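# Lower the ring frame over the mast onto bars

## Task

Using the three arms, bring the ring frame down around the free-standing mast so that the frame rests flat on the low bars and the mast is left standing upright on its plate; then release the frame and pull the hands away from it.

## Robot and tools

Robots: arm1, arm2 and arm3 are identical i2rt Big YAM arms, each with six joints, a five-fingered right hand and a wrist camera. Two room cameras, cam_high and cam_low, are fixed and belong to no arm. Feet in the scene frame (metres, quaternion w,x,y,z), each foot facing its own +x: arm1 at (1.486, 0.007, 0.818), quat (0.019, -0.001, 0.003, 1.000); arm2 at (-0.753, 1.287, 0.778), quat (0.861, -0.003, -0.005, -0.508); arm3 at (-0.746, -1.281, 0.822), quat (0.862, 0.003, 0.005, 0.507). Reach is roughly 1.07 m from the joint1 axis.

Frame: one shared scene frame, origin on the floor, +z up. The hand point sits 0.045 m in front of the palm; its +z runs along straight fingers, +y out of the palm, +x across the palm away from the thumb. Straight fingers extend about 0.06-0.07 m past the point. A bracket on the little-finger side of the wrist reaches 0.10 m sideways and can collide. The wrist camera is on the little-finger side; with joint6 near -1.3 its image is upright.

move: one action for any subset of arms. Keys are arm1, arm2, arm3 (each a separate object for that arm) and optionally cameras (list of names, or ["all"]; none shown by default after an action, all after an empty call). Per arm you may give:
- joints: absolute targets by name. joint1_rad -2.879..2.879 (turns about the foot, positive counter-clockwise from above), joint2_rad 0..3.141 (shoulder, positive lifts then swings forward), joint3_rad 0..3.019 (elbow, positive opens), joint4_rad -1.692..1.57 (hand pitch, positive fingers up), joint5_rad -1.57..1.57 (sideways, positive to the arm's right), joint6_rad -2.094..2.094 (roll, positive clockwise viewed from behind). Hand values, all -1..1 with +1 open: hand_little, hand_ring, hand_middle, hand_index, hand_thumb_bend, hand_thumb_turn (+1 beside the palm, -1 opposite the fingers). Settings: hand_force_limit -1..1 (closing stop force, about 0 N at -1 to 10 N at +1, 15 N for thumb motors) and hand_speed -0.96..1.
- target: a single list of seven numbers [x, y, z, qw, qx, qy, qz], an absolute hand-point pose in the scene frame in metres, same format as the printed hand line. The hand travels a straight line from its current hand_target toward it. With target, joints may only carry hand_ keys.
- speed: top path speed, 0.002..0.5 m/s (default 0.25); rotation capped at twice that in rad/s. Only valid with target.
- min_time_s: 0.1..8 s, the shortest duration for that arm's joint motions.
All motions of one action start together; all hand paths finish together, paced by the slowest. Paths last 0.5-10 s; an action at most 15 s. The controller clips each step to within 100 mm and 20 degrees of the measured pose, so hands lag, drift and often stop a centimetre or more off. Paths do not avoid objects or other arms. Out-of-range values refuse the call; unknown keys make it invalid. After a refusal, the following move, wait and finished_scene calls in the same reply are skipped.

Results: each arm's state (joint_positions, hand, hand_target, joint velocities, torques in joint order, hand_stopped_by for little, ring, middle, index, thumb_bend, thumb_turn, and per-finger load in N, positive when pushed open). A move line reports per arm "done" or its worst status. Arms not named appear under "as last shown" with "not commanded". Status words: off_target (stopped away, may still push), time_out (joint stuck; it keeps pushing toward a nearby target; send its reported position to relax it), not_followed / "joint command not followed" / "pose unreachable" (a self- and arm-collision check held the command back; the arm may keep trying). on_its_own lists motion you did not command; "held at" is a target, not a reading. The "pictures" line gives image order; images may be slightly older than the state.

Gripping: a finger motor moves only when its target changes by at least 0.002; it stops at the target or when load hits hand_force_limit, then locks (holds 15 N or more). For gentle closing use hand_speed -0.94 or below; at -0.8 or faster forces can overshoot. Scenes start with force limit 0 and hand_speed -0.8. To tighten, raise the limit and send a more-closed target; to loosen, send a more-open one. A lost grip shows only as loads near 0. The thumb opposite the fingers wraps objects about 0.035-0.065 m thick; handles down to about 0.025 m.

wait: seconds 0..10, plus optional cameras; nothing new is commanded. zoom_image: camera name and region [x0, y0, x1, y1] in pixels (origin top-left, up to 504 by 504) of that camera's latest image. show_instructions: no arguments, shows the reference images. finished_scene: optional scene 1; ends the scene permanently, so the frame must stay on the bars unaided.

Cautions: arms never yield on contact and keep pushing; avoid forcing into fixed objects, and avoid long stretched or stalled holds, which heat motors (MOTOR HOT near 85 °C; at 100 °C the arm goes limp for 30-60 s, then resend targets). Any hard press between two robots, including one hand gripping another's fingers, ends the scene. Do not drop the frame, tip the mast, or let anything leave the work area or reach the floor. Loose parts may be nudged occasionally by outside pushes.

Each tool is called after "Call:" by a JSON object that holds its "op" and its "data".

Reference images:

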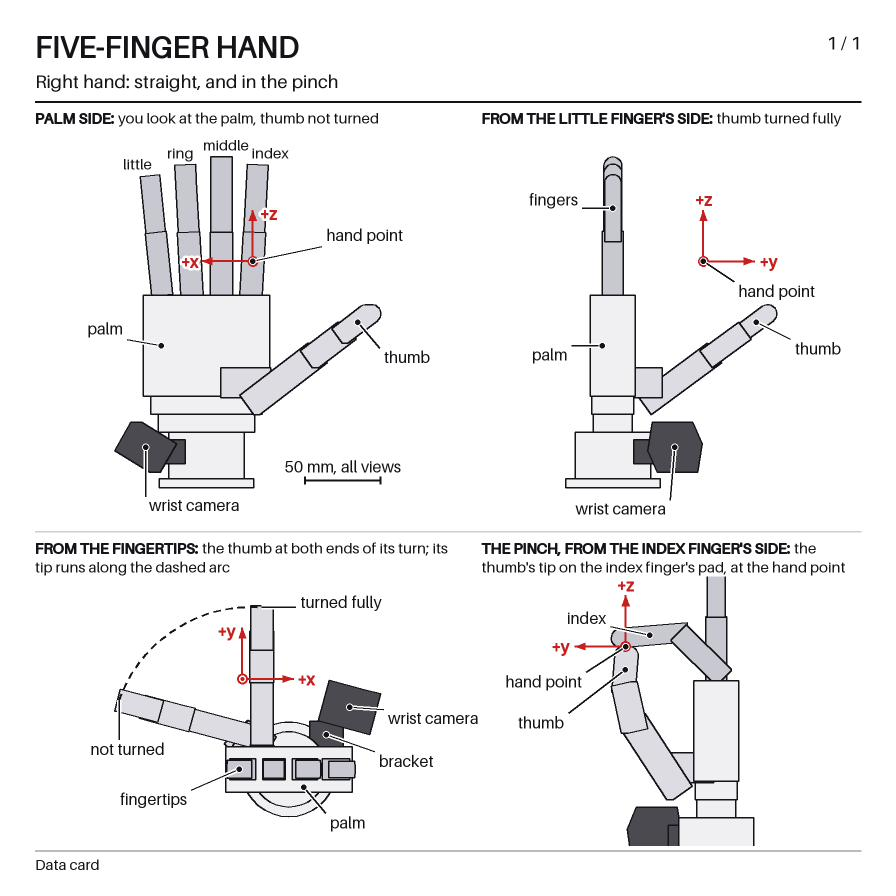

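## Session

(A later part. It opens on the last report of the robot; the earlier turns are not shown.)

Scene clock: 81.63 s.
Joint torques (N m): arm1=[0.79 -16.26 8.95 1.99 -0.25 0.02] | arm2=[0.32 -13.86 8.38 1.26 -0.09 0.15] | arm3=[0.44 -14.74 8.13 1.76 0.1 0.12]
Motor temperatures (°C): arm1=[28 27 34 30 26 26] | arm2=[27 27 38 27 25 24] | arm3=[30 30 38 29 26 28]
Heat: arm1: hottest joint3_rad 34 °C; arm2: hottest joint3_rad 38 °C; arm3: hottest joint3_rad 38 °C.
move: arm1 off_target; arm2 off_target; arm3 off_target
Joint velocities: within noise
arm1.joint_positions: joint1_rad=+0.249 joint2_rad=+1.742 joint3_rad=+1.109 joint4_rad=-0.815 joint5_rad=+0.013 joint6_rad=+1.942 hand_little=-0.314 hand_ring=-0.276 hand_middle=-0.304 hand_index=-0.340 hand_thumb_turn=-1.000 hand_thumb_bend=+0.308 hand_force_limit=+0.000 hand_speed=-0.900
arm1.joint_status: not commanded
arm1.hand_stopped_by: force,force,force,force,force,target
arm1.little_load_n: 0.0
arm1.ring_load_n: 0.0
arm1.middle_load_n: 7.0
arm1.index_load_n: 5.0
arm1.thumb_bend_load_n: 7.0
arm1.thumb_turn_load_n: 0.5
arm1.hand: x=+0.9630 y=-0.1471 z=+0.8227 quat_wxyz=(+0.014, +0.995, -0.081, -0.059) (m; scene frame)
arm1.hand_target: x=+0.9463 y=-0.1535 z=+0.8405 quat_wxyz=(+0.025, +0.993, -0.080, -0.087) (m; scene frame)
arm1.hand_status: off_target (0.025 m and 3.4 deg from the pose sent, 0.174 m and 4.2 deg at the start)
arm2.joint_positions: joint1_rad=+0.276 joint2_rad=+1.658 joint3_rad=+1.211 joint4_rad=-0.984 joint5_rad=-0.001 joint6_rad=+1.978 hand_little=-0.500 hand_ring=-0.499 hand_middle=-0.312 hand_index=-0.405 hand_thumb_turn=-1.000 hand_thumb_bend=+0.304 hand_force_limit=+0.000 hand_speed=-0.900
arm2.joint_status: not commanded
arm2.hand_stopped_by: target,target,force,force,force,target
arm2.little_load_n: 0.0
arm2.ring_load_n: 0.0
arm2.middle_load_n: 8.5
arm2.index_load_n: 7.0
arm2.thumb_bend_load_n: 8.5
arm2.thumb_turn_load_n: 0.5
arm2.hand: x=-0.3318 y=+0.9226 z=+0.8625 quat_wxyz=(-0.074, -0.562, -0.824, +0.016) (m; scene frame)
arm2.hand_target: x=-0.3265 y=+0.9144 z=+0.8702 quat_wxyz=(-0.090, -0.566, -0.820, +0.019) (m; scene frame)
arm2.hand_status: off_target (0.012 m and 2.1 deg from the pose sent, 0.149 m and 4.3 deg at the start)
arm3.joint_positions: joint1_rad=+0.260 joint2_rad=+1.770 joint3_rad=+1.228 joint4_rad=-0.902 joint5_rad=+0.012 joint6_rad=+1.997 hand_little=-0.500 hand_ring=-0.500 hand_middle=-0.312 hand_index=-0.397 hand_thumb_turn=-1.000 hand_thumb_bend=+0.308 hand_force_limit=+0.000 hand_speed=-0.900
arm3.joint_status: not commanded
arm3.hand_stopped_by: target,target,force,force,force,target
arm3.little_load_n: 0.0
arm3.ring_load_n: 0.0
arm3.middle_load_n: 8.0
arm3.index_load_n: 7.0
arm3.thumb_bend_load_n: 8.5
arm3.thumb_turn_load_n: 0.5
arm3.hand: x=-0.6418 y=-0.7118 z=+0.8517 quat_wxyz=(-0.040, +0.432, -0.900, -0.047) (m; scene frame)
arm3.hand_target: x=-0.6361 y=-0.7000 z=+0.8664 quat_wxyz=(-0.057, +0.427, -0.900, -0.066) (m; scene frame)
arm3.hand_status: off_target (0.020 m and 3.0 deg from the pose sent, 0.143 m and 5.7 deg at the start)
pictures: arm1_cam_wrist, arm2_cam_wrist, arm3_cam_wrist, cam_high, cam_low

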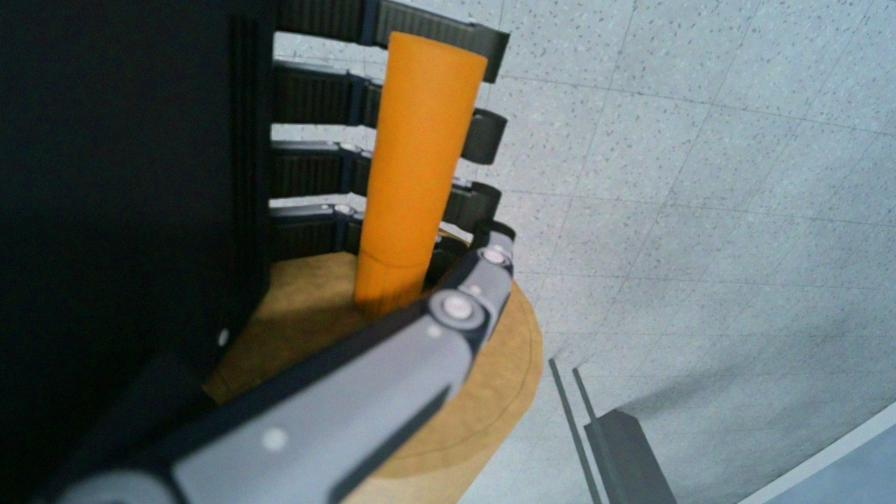

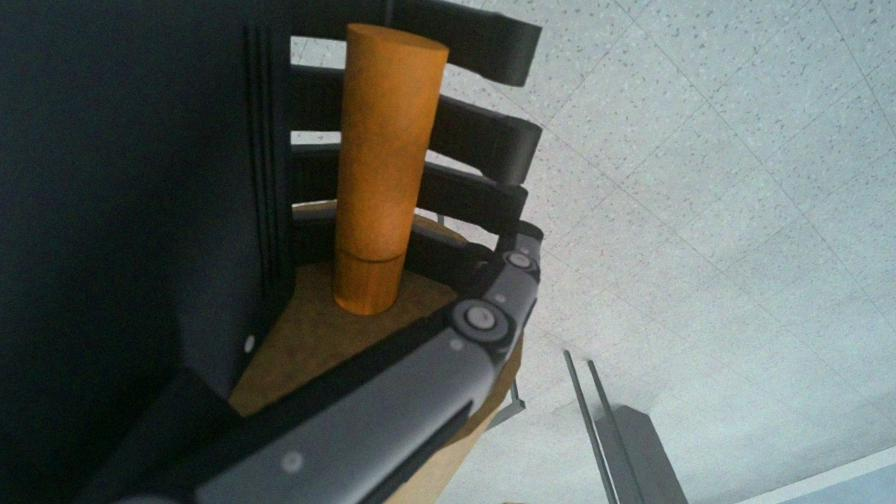

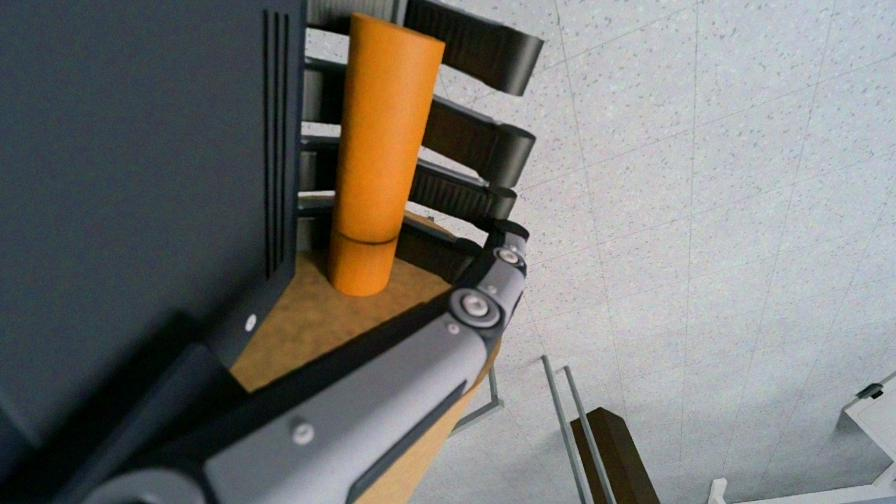

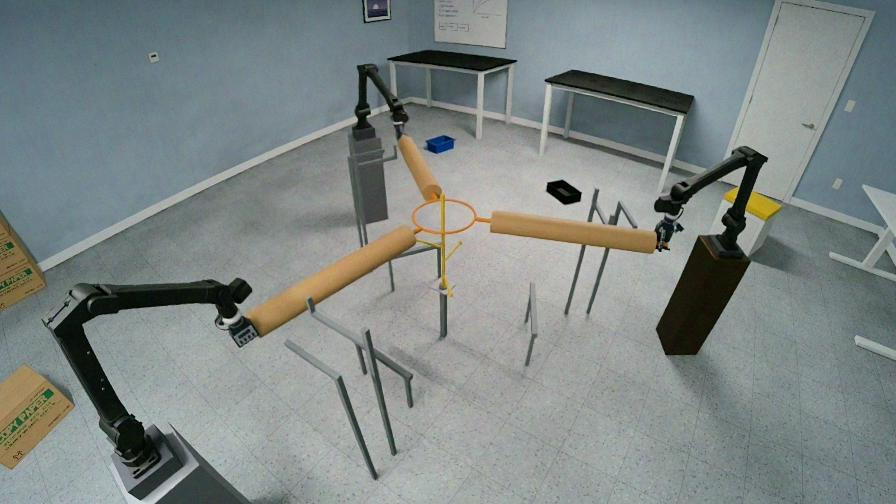

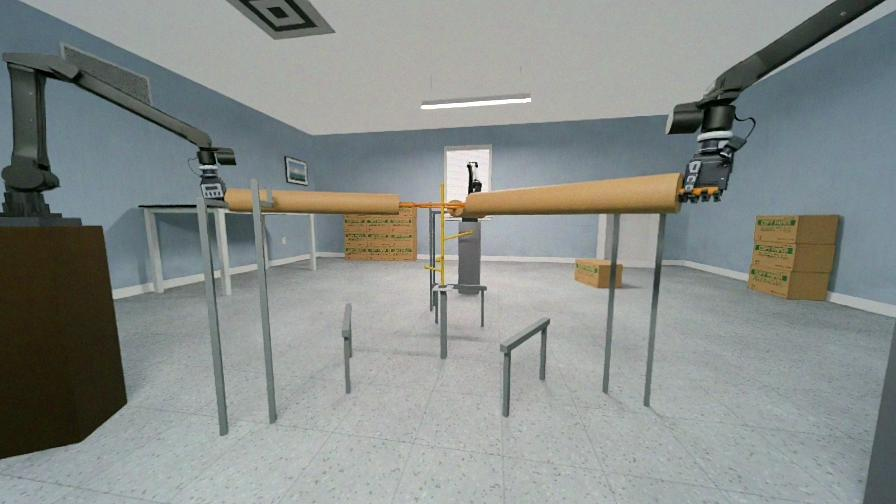

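Call:
{"op": "move", "data": {"arm1": {"target": [0.9186, -0.1357, 0.753, 0.0248, 0.9927, -0.0799, -0.0871], "speed": 0.08}, "arm2": {"target": [-0.3533, 0.9323, 0.783, 0.0904, 0.5654, 0.8195, -0.0189], "speed": 0.08}, "arm3": {"target": [-0.6630, -0.6817, 0.773, 0.0573, -0.4273, 0.8999, 0.0657], "speed": 0.08}, "cameras": ["all"]}}

Call:
{"op": "zoom_image", "data": {"camera": "cam_high", "region": [340, 120, 560, 340]}}

Call:
{"op": "zoom_image", "data": {"camera": "cam_low", "region": [380, 120, 540, 280]}}

Call:
{"op": "zoom_image", "data": {"camera": "cam_low", "region": [450, 120, 730, 400]}}

Scene clock: 84.37 s.
Joint torques (N m): arm1=[0.73 -17.61 8.98 1.62 -0.48 -0.18] | arm2=[0.03 -12.86 6.65 0.99 -0.18 0.04] | arm3=[1.26 -15.68 6.8 1.59 0.1 0.17]
Motor temperatures (°C): arm1=[28 27 34 30 26 26] | arm2=[27 27 38 27 25 24] | arm3=[30 30 38 29 26 28]
Heat: arm1: hottest joint3_rad 34 °C; arm2: hottest joint3_rad 38 °C; arm3: hottest joint3_rad 38 °C.
move: arm1 off_target; arm2 done; arm3 off_target
Joint velocities: within noise
arm1.joint_positions: joint1_rad=+0.205 joint2_rad=+1.936 joint3_rad=+1.103 joint4_rad=-0.619 joint5_rad=+0.012 joint6_rad=+1.913 hand_little=-0.314 hand_ring=-0.276 hand_middle=-0.304 hand_index=-0.340 hand_thumb_turn=-1.000 hand_thumb_bend=+0.308 hand_force_limit=+0.000 hand_speed=-0.900
arm1.joint_status: not commanded
arm1.hand_stopped_by: force,force,force,force,force,target
arm1.little_load_n: 0.0
arm1.ring_load_n: 0.0
arm1.middle_load_n: 6.5
arm1.index_load_n: 4.5
arm1.thumb_bend_load_n: 7.0
arm1.thumb_turn_load_n: 1.0
arm1.hand: x=+0.9431 y=-0.1287 z=+0.7338 quat_wxyz=(+0.012, +0.994, -0.088, -0.058) (m; scene frame)
arm1.hand_target: x=+0.9196 y=-0.1353 z=+0.7537 quat_wxyz=(+0.024, +0.993, -0.080, -0.087) (m; scene frame)
arm1.hand_status: off_target (0.032 m and 3.8 deg from the pose sent, 0.083 m and 3.4 deg at the start)
arm2.joint_positions: joint1_rad=+0.268 joint2_rad=+1.705 joint3_rad=+1.018 joint4_rad=-0.723 joint5_rad=-0.001 joint6_rad=+1.978 hand_little=-0.500 hand_ring=-0.499 hand_middle=-0.312 hand_index=-0.405 hand_thumb_turn=-1.000 hand_thumb_bend=+0.304 hand_force_limit=+0.000 hand_speed=-0.900
arm2.joint_status: not commanded
arm2.hand_stopped_by: target,target,force,force,force,target
arm2.little_load_n: 0.0
arm2.ring_load_n: 0.0
arm2.middle_load_n: 8.5
arm2.index_load_n: 7.0
arm2.thumb_bend_load_n: 8.0
arm2.thumb_turn_load_n: 0.5
arm2.hand: x=-0.3532 y=+0.9369 z=+0.7820 quat_wxyz=(-0.084, -0.565, -0.821, +0.018) (m; scene frame)
arm2.hand_target: x=-0.3534 y=+0.9323 z=+0.7830 quat_wxyz=(-0.090, -0.566, -0.820, +0.019) (m; scene frame)
arm2.hand_status: done (0.005 m and 0.8 deg from the pose sent, 0.083 m and 2.1 deg at the start)
arm3.joint_positions: joint1_rad=+0.307 joint2_rad=+1.938 joint3_rad=+1.191 joint4_rad=-0.688 joint5_rad=+0.022 joint6_rad=+2.047 hand_little=-0.500 hand_ring=-0.500 hand_middle=-0.312 hand_index=-0.397 hand_thumb_turn=-1.000 hand_thumb_bend=+0.308 hand_force_limit=+0.000 hand_speed=-0.900
arm3.joint_status: not commanded
arm3.hand_stopped_by: target,target,force,force,force,target
arm3.little_load_n: 0.0
arm3.ring_load_n: 0.0
arm3.middle_load_n: 8.0
arm3.index_load_n: 7.0
arm3.thumb_bend_load_n: 9.0
arm3.thumb_turn_load_n: 0.0
arm3.hand: x=-0.6624 y=-0.6935 z=+0.7613 quat_wxyz=(-0.044, +0.430, -0.900, -0.050) (m; scene frame)
arm3.hand_target: x=-0.6632 y=-0.6819 z=+0.7732 quat_wxyz=(-0.057, +0.427, -0.900, -0.066) (m; scene frame)
arm3.hand_status: off_target (0.017 m and 2.4 deg from the pose sent, 0.087 m and 3.0 deg at the start)
pictures: arm1_cam_wrist, arm2_cam_wrist, arm3_cam_wrist, cam_high, cam_low

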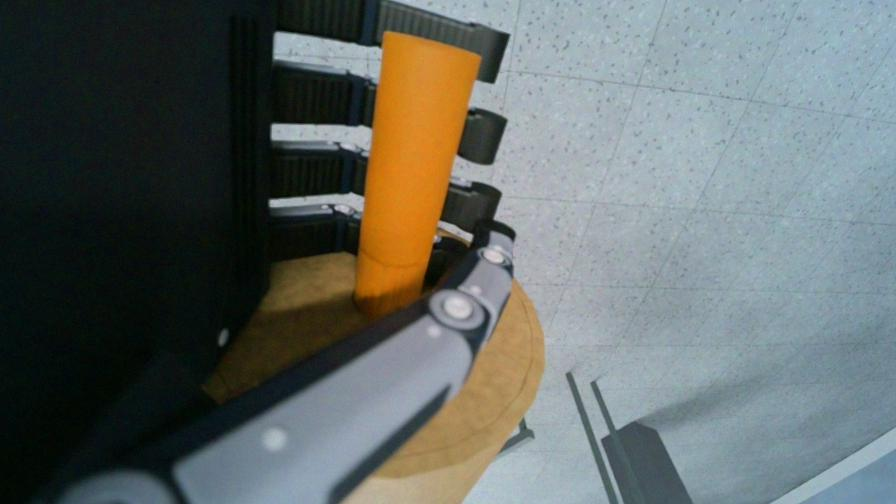

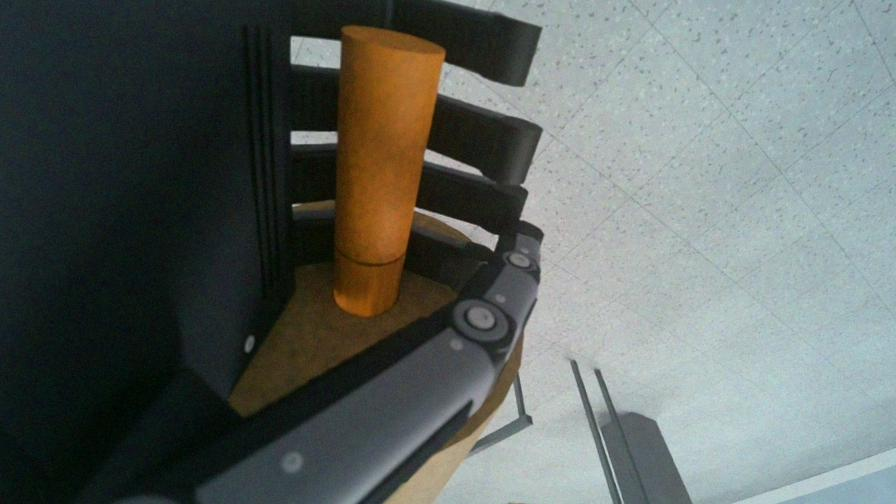

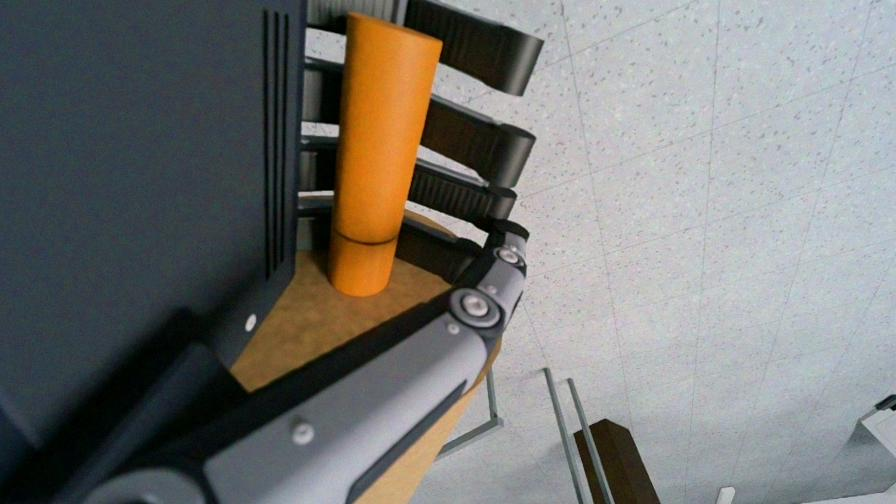

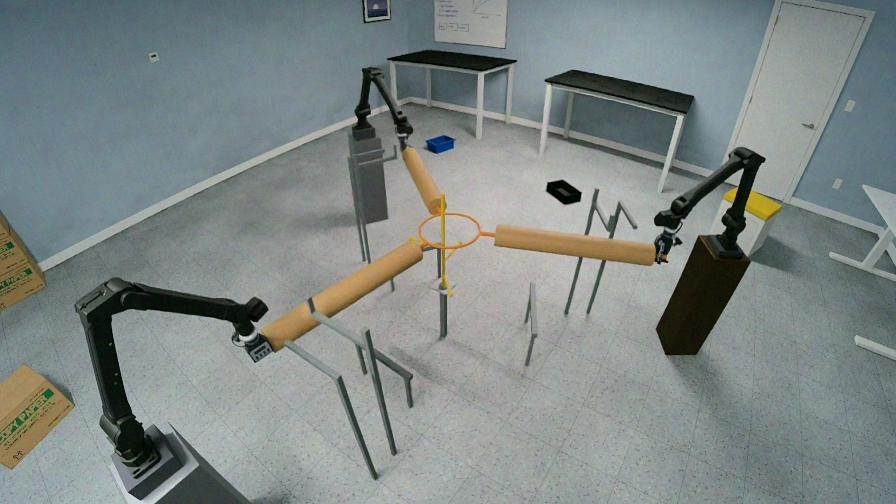

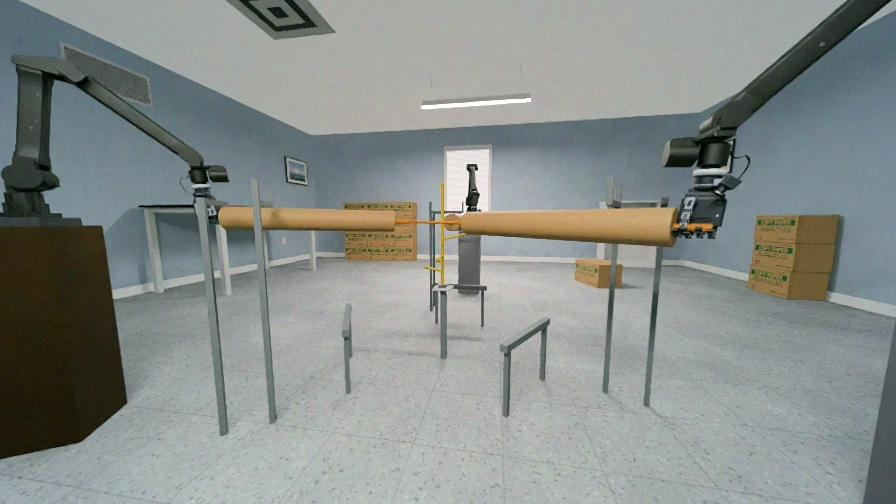

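Scaled by 2.291 from the camera's 896x504 image, which has a finer 1280x720 frame.

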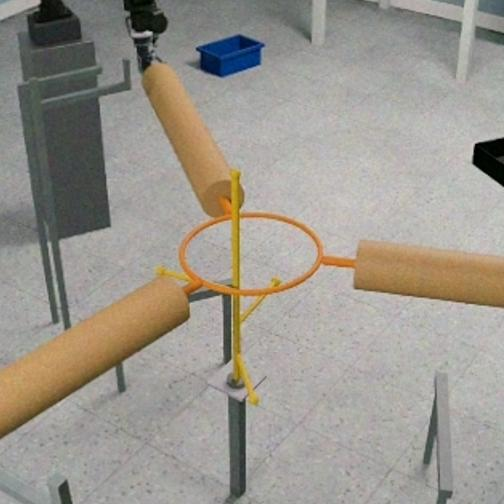

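Scaled by 3.150 from the camera's 896x504 image, which has a finer 1280x720 frame.

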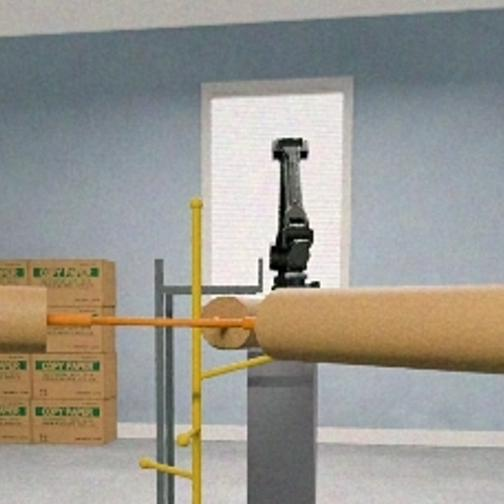

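Scaled by 1.800 from the camera's 896x504 image, which has a finer 1280x720 frame.

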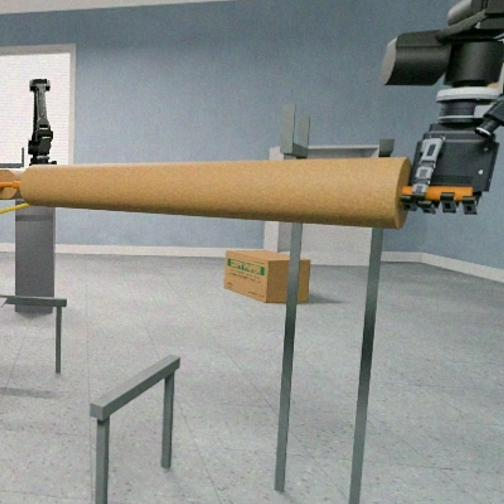

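Call:
{"op": "move", "data": {"cameras": ["all"]}}

Call:
{"op": "zoom_image", "data": {"camera": "cam_high", "region": [340, 120, 560, 340]}}

Call:
{"op": "zoom_image", "data": {"camera": "cam_low", "region": [380, 120, 540, 280]}}

Scene clock: 87.40 s.
Joint torques (N m): arm1=[0.62 -17.49 8.99 1.62 -0.49 -0.16] | arm2=[-0.26 -12.86 6.69 0.96 -0.18 0.02] | arm3=[1.26 -15.68 6.79 1.58 0.1 0.18]
Motor temperatures (°C): arm1=[28 27 34 30 26 26] | arm2=[27 28 38 27 25 24] | arm3=[30 31 38 29 26 28]
Heat: arm1: hottest joint3_rad 34 °C; arm2: hottest joint3_rad 38 °C; arm3: hottest joint3_rad 38 °C.
Joint velocities: within noise
arm1.joint_positions: joint1_rad=+0.205 joint2_rad=+1.936 joint3_rad=+1.103 joint4_rad=-0.619 joint5_rad=+0.012 joint6_rad=+1.912 hand_little=-0.314 hand_ring=-0.276 hand_middle=-0.304 hand_index=-0.340 hand_thumb_turn=-1.000 hand_thumb_bend=+0.308 hand_force_limit=+0.000 hand_speed=-0.900
arm1.joint_status: not commanded
arm1.hand_stopped_by: force,force,force,force,force,target
arm1.little_load_n: 0.0
arm1.ring_load_n: 0.0
arm1.middle_load_n: 6.5
arm1.index_load_n: 4.5
arm1.thumb_bend_load_n: 7.0
arm1.thumb_turn_load_n: 1.0
arm1.hand: x=+0.9431 y=-0.1287 z=+0.7338 quat_wxyz=(+0.012, +0.994, -0.088, -0.058) (m; scene frame)
arm1.hand_target: x=+0.9196 y=-0.1353 z=+0.7537 quat_wxyz=(+0.024, +0.993, -0.080, -0.087) (m; scene frame)
arm1.hand_status: off_target (0.032 m and 3.7 deg from the pose sent, 0.083 m and 3.4 deg at the start)
arm2.joint_positions: joint1_rad=+0.268 joint2_rad=+1.705 joint3_rad=+1.018 joint4_rad=-0.723 joint5_rad=-0.001 joint6_rad=+1.978 hand_little=-0.500 hand_ring=-0.499 hand_middle=-0.312 hand_index=-0.405 hand_thumb_turn=-1.000 hand_thumb_bend=+0.304 hand_force_limit=+0.000 hand_speed=-0.900
arm2.joint_status: not commanded
arm2.hand_stopped_by: target,target,force,force,force,target
arm2.little_load_n: 0.0
arm2.ring_load_n: 0.0
arm2.middle_load_n: 8.5
arm2.index_load_n: 7.0
arm2.thumb_bend_load_n: 8.5
arm2.thumb_turn_load_n: 0.0
arm2.hand: x=-0.3532 y=+0.9369 z=+0.7820 quat_wxyz=(-0.084, -0.565, -0.821, +0.018) (m; scene frame)
arm2.hand_target: x=-0.3534 y=+0.9323 z=+0.7830 quat_wxyz=(-0.090, -0.566, -0.820, +0.019) (m; scene frame)
arm2.hand_status: done (0.005 m and 0.8 deg from the pose sent, 0.083 m and 2.1 deg at the start)
arm3.joint_positions: joint1_rad=+0.307 joint2_rad=+1.938 joint3_rad=+1.191 joint4_rad=-0.688 joint5_rad=+0.022 joint6_rad=+2.047 hand_little=-0.500 hand_ring=-0.500 hand_middle=-0.312 hand_index=-0.397 hand_thumb_turn=-1.000 hand_thumb_bend=+0.308 hand_force_limit=+0.000 hand_speed=-0.900
arm3.joint_status: not commanded
arm3.hand_stopped_by: target,target,force,force,force,target
arm3.little_load_n: 0.0
arm3.ring_load_n: 0.0
arm3.middle_load_n: 7.5
arm3.index_load_n: 7.0
arm3.thumb_bend_load_n: 9.0
arm3.thumb_turn_load_n: 0.0
arm3.hand: x=-0.6624 y=-0.6934 z=+0.7613 quat_wxyz=(-0.044, +0.430, -0.900, -0.050) (m; scene frame)
arm3.hand_target: x=-0.6632 y=-0.6819 z=+0.7732 quat_wxyz=(-0.057, +0.427, -0.900, -0.066) (m; scene frame)
arm3.hand_status: off_target (0.017 m and 2.4 deg from the pose sent, 0.087 m and 3.0 deg at the start)
pictures: arm1_cam_wrist, arm2_cam_wrist, arm3_cam_wrist, cam_high, cam_low

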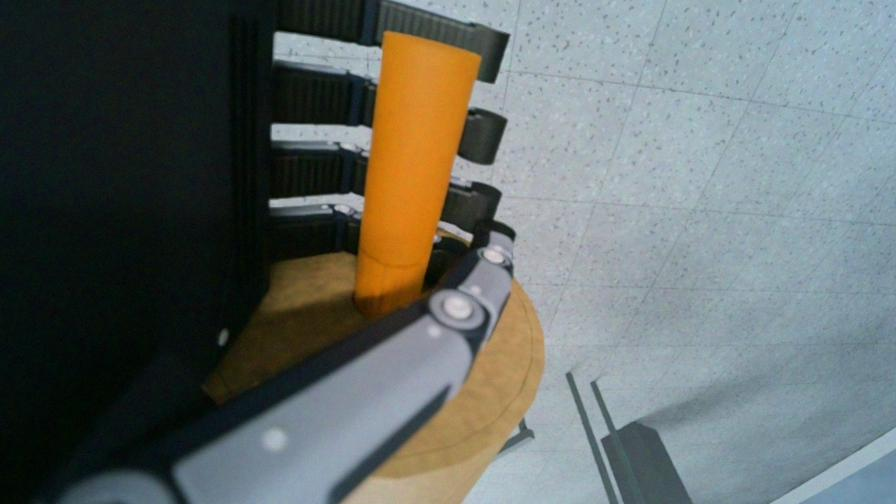

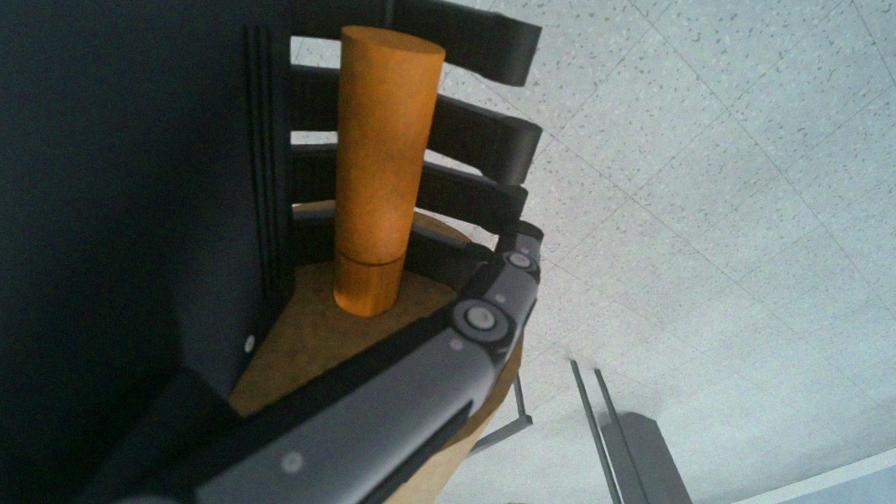

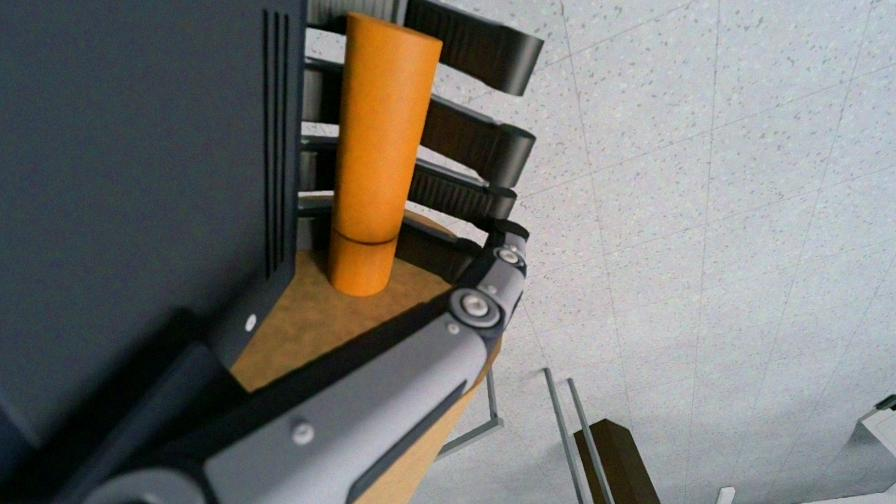

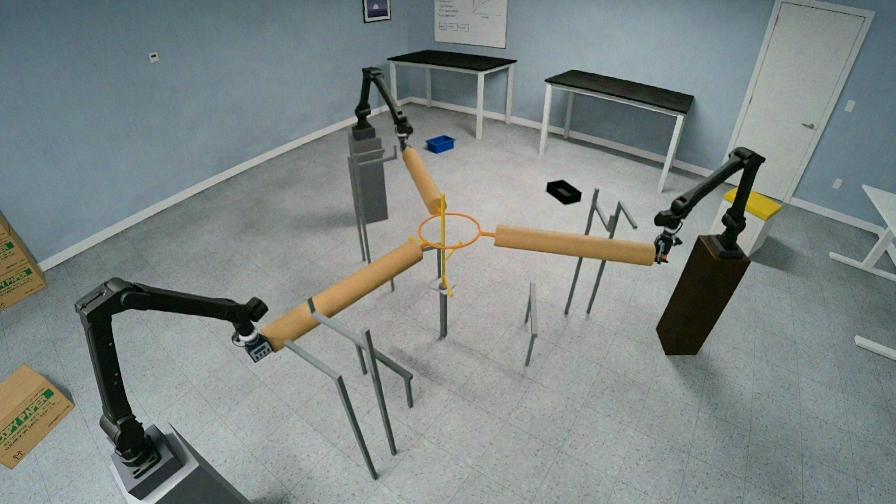

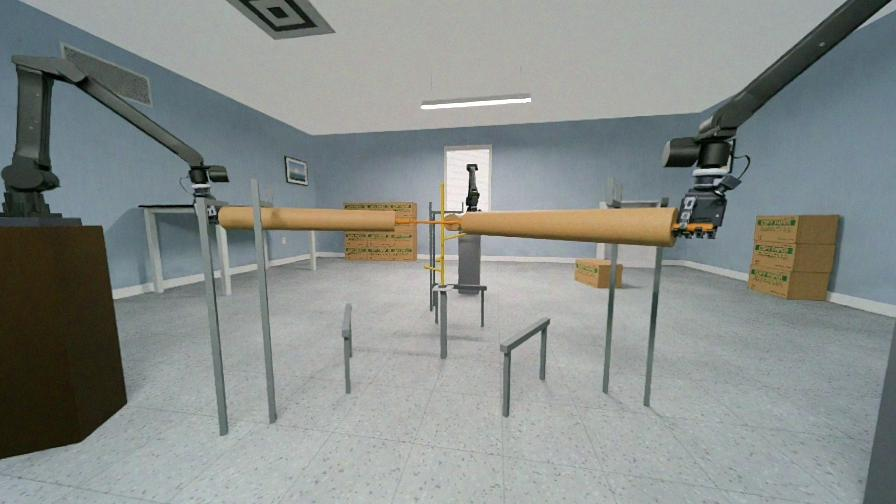

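Scaled by 2.291 from the camera's 896x504 image, which has a finer 1280x720 frame.

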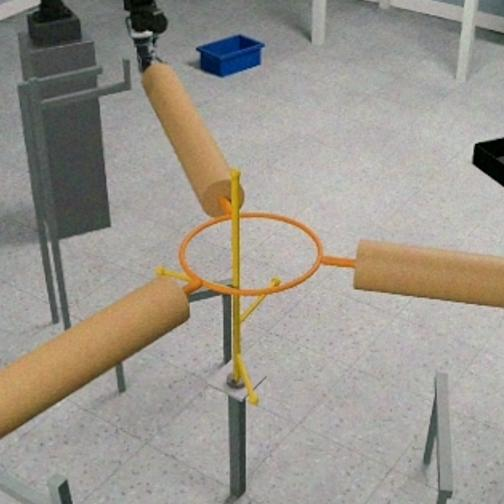

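Scaled by 3.150 from the camera's 896x504 image, which has a finer 1280x720 frame.

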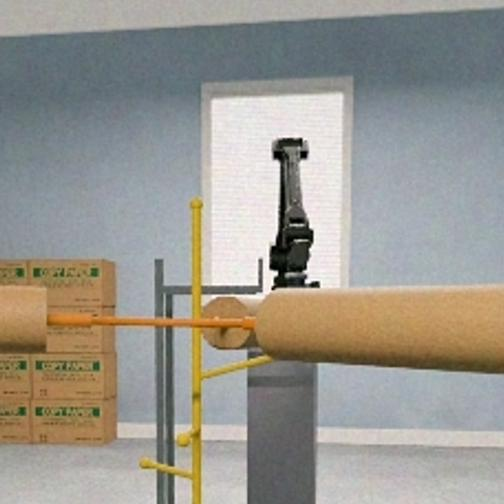

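Call:
{"op": "zoom_image", "data": {"camera": "cam_low", "region": [170, 120, 430, 380]}}

Call:
{"op": "zoom_image", "data": {"camera": "cam_low", "region": [0, 20, 240, 260]}}

Call:
{"op": "zoom_image", "data": {"camera": "cam_high", "region": [60, 250, 360, 480]}}

Scaled by 1.938 from the camera's 896x504 image, which has a finer 1280x720 frame.

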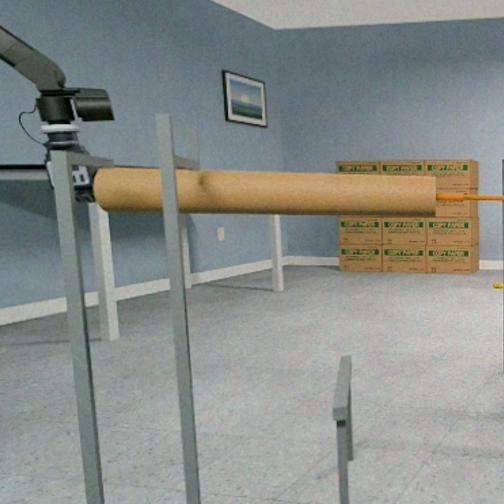

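Scaled by 2.100 from the camera's 896x504 image, which has a finer 1280x720 frame.

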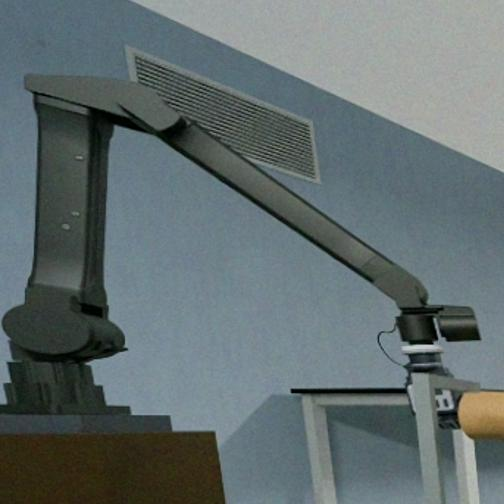

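Scaled by 1.680 from the camera's 896x504 image, which has a finer 1280x720 frame.

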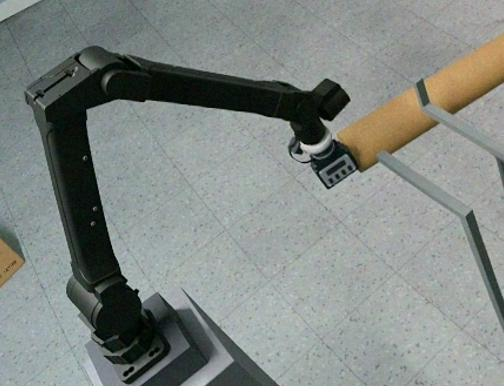

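Call:
{"op": "zoom_image", "data": {"camera": "cam_high", "region": [640, 80, 840, 280]}}

Call:
{"op": "zoom_image", "data": {"camera": "cam_high", "region": [310, 20, 470, 160]}}

Call:
{"op": "zoom_image", "data": {"camera": "cam_high", "region": [0, 200, 300, 500]}}

Scaled by 2.520 from the camera's 896x504 image, which has a finer 1280x720 frame.

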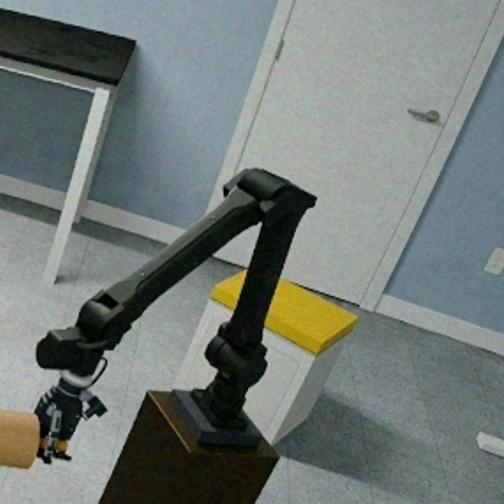

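Scaled by 3.150 from the camera's 896x504 image, which has a finer 1280x720 frame.

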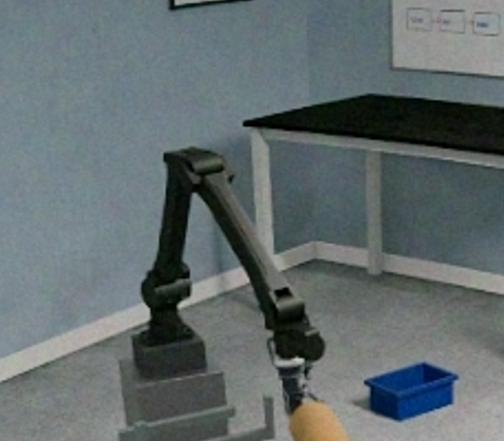

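Scaled by 1.680 from the camera's 896x504 image, which has a finer 1280x720 frame.

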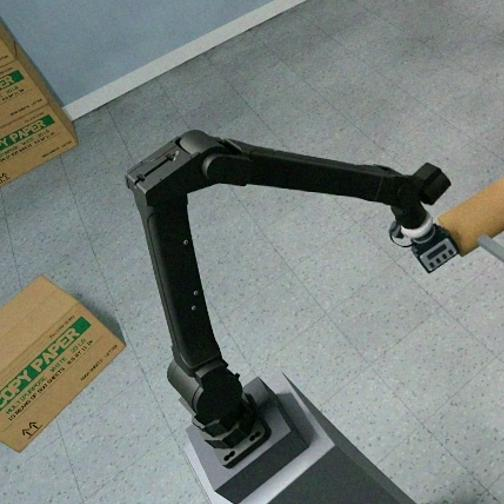

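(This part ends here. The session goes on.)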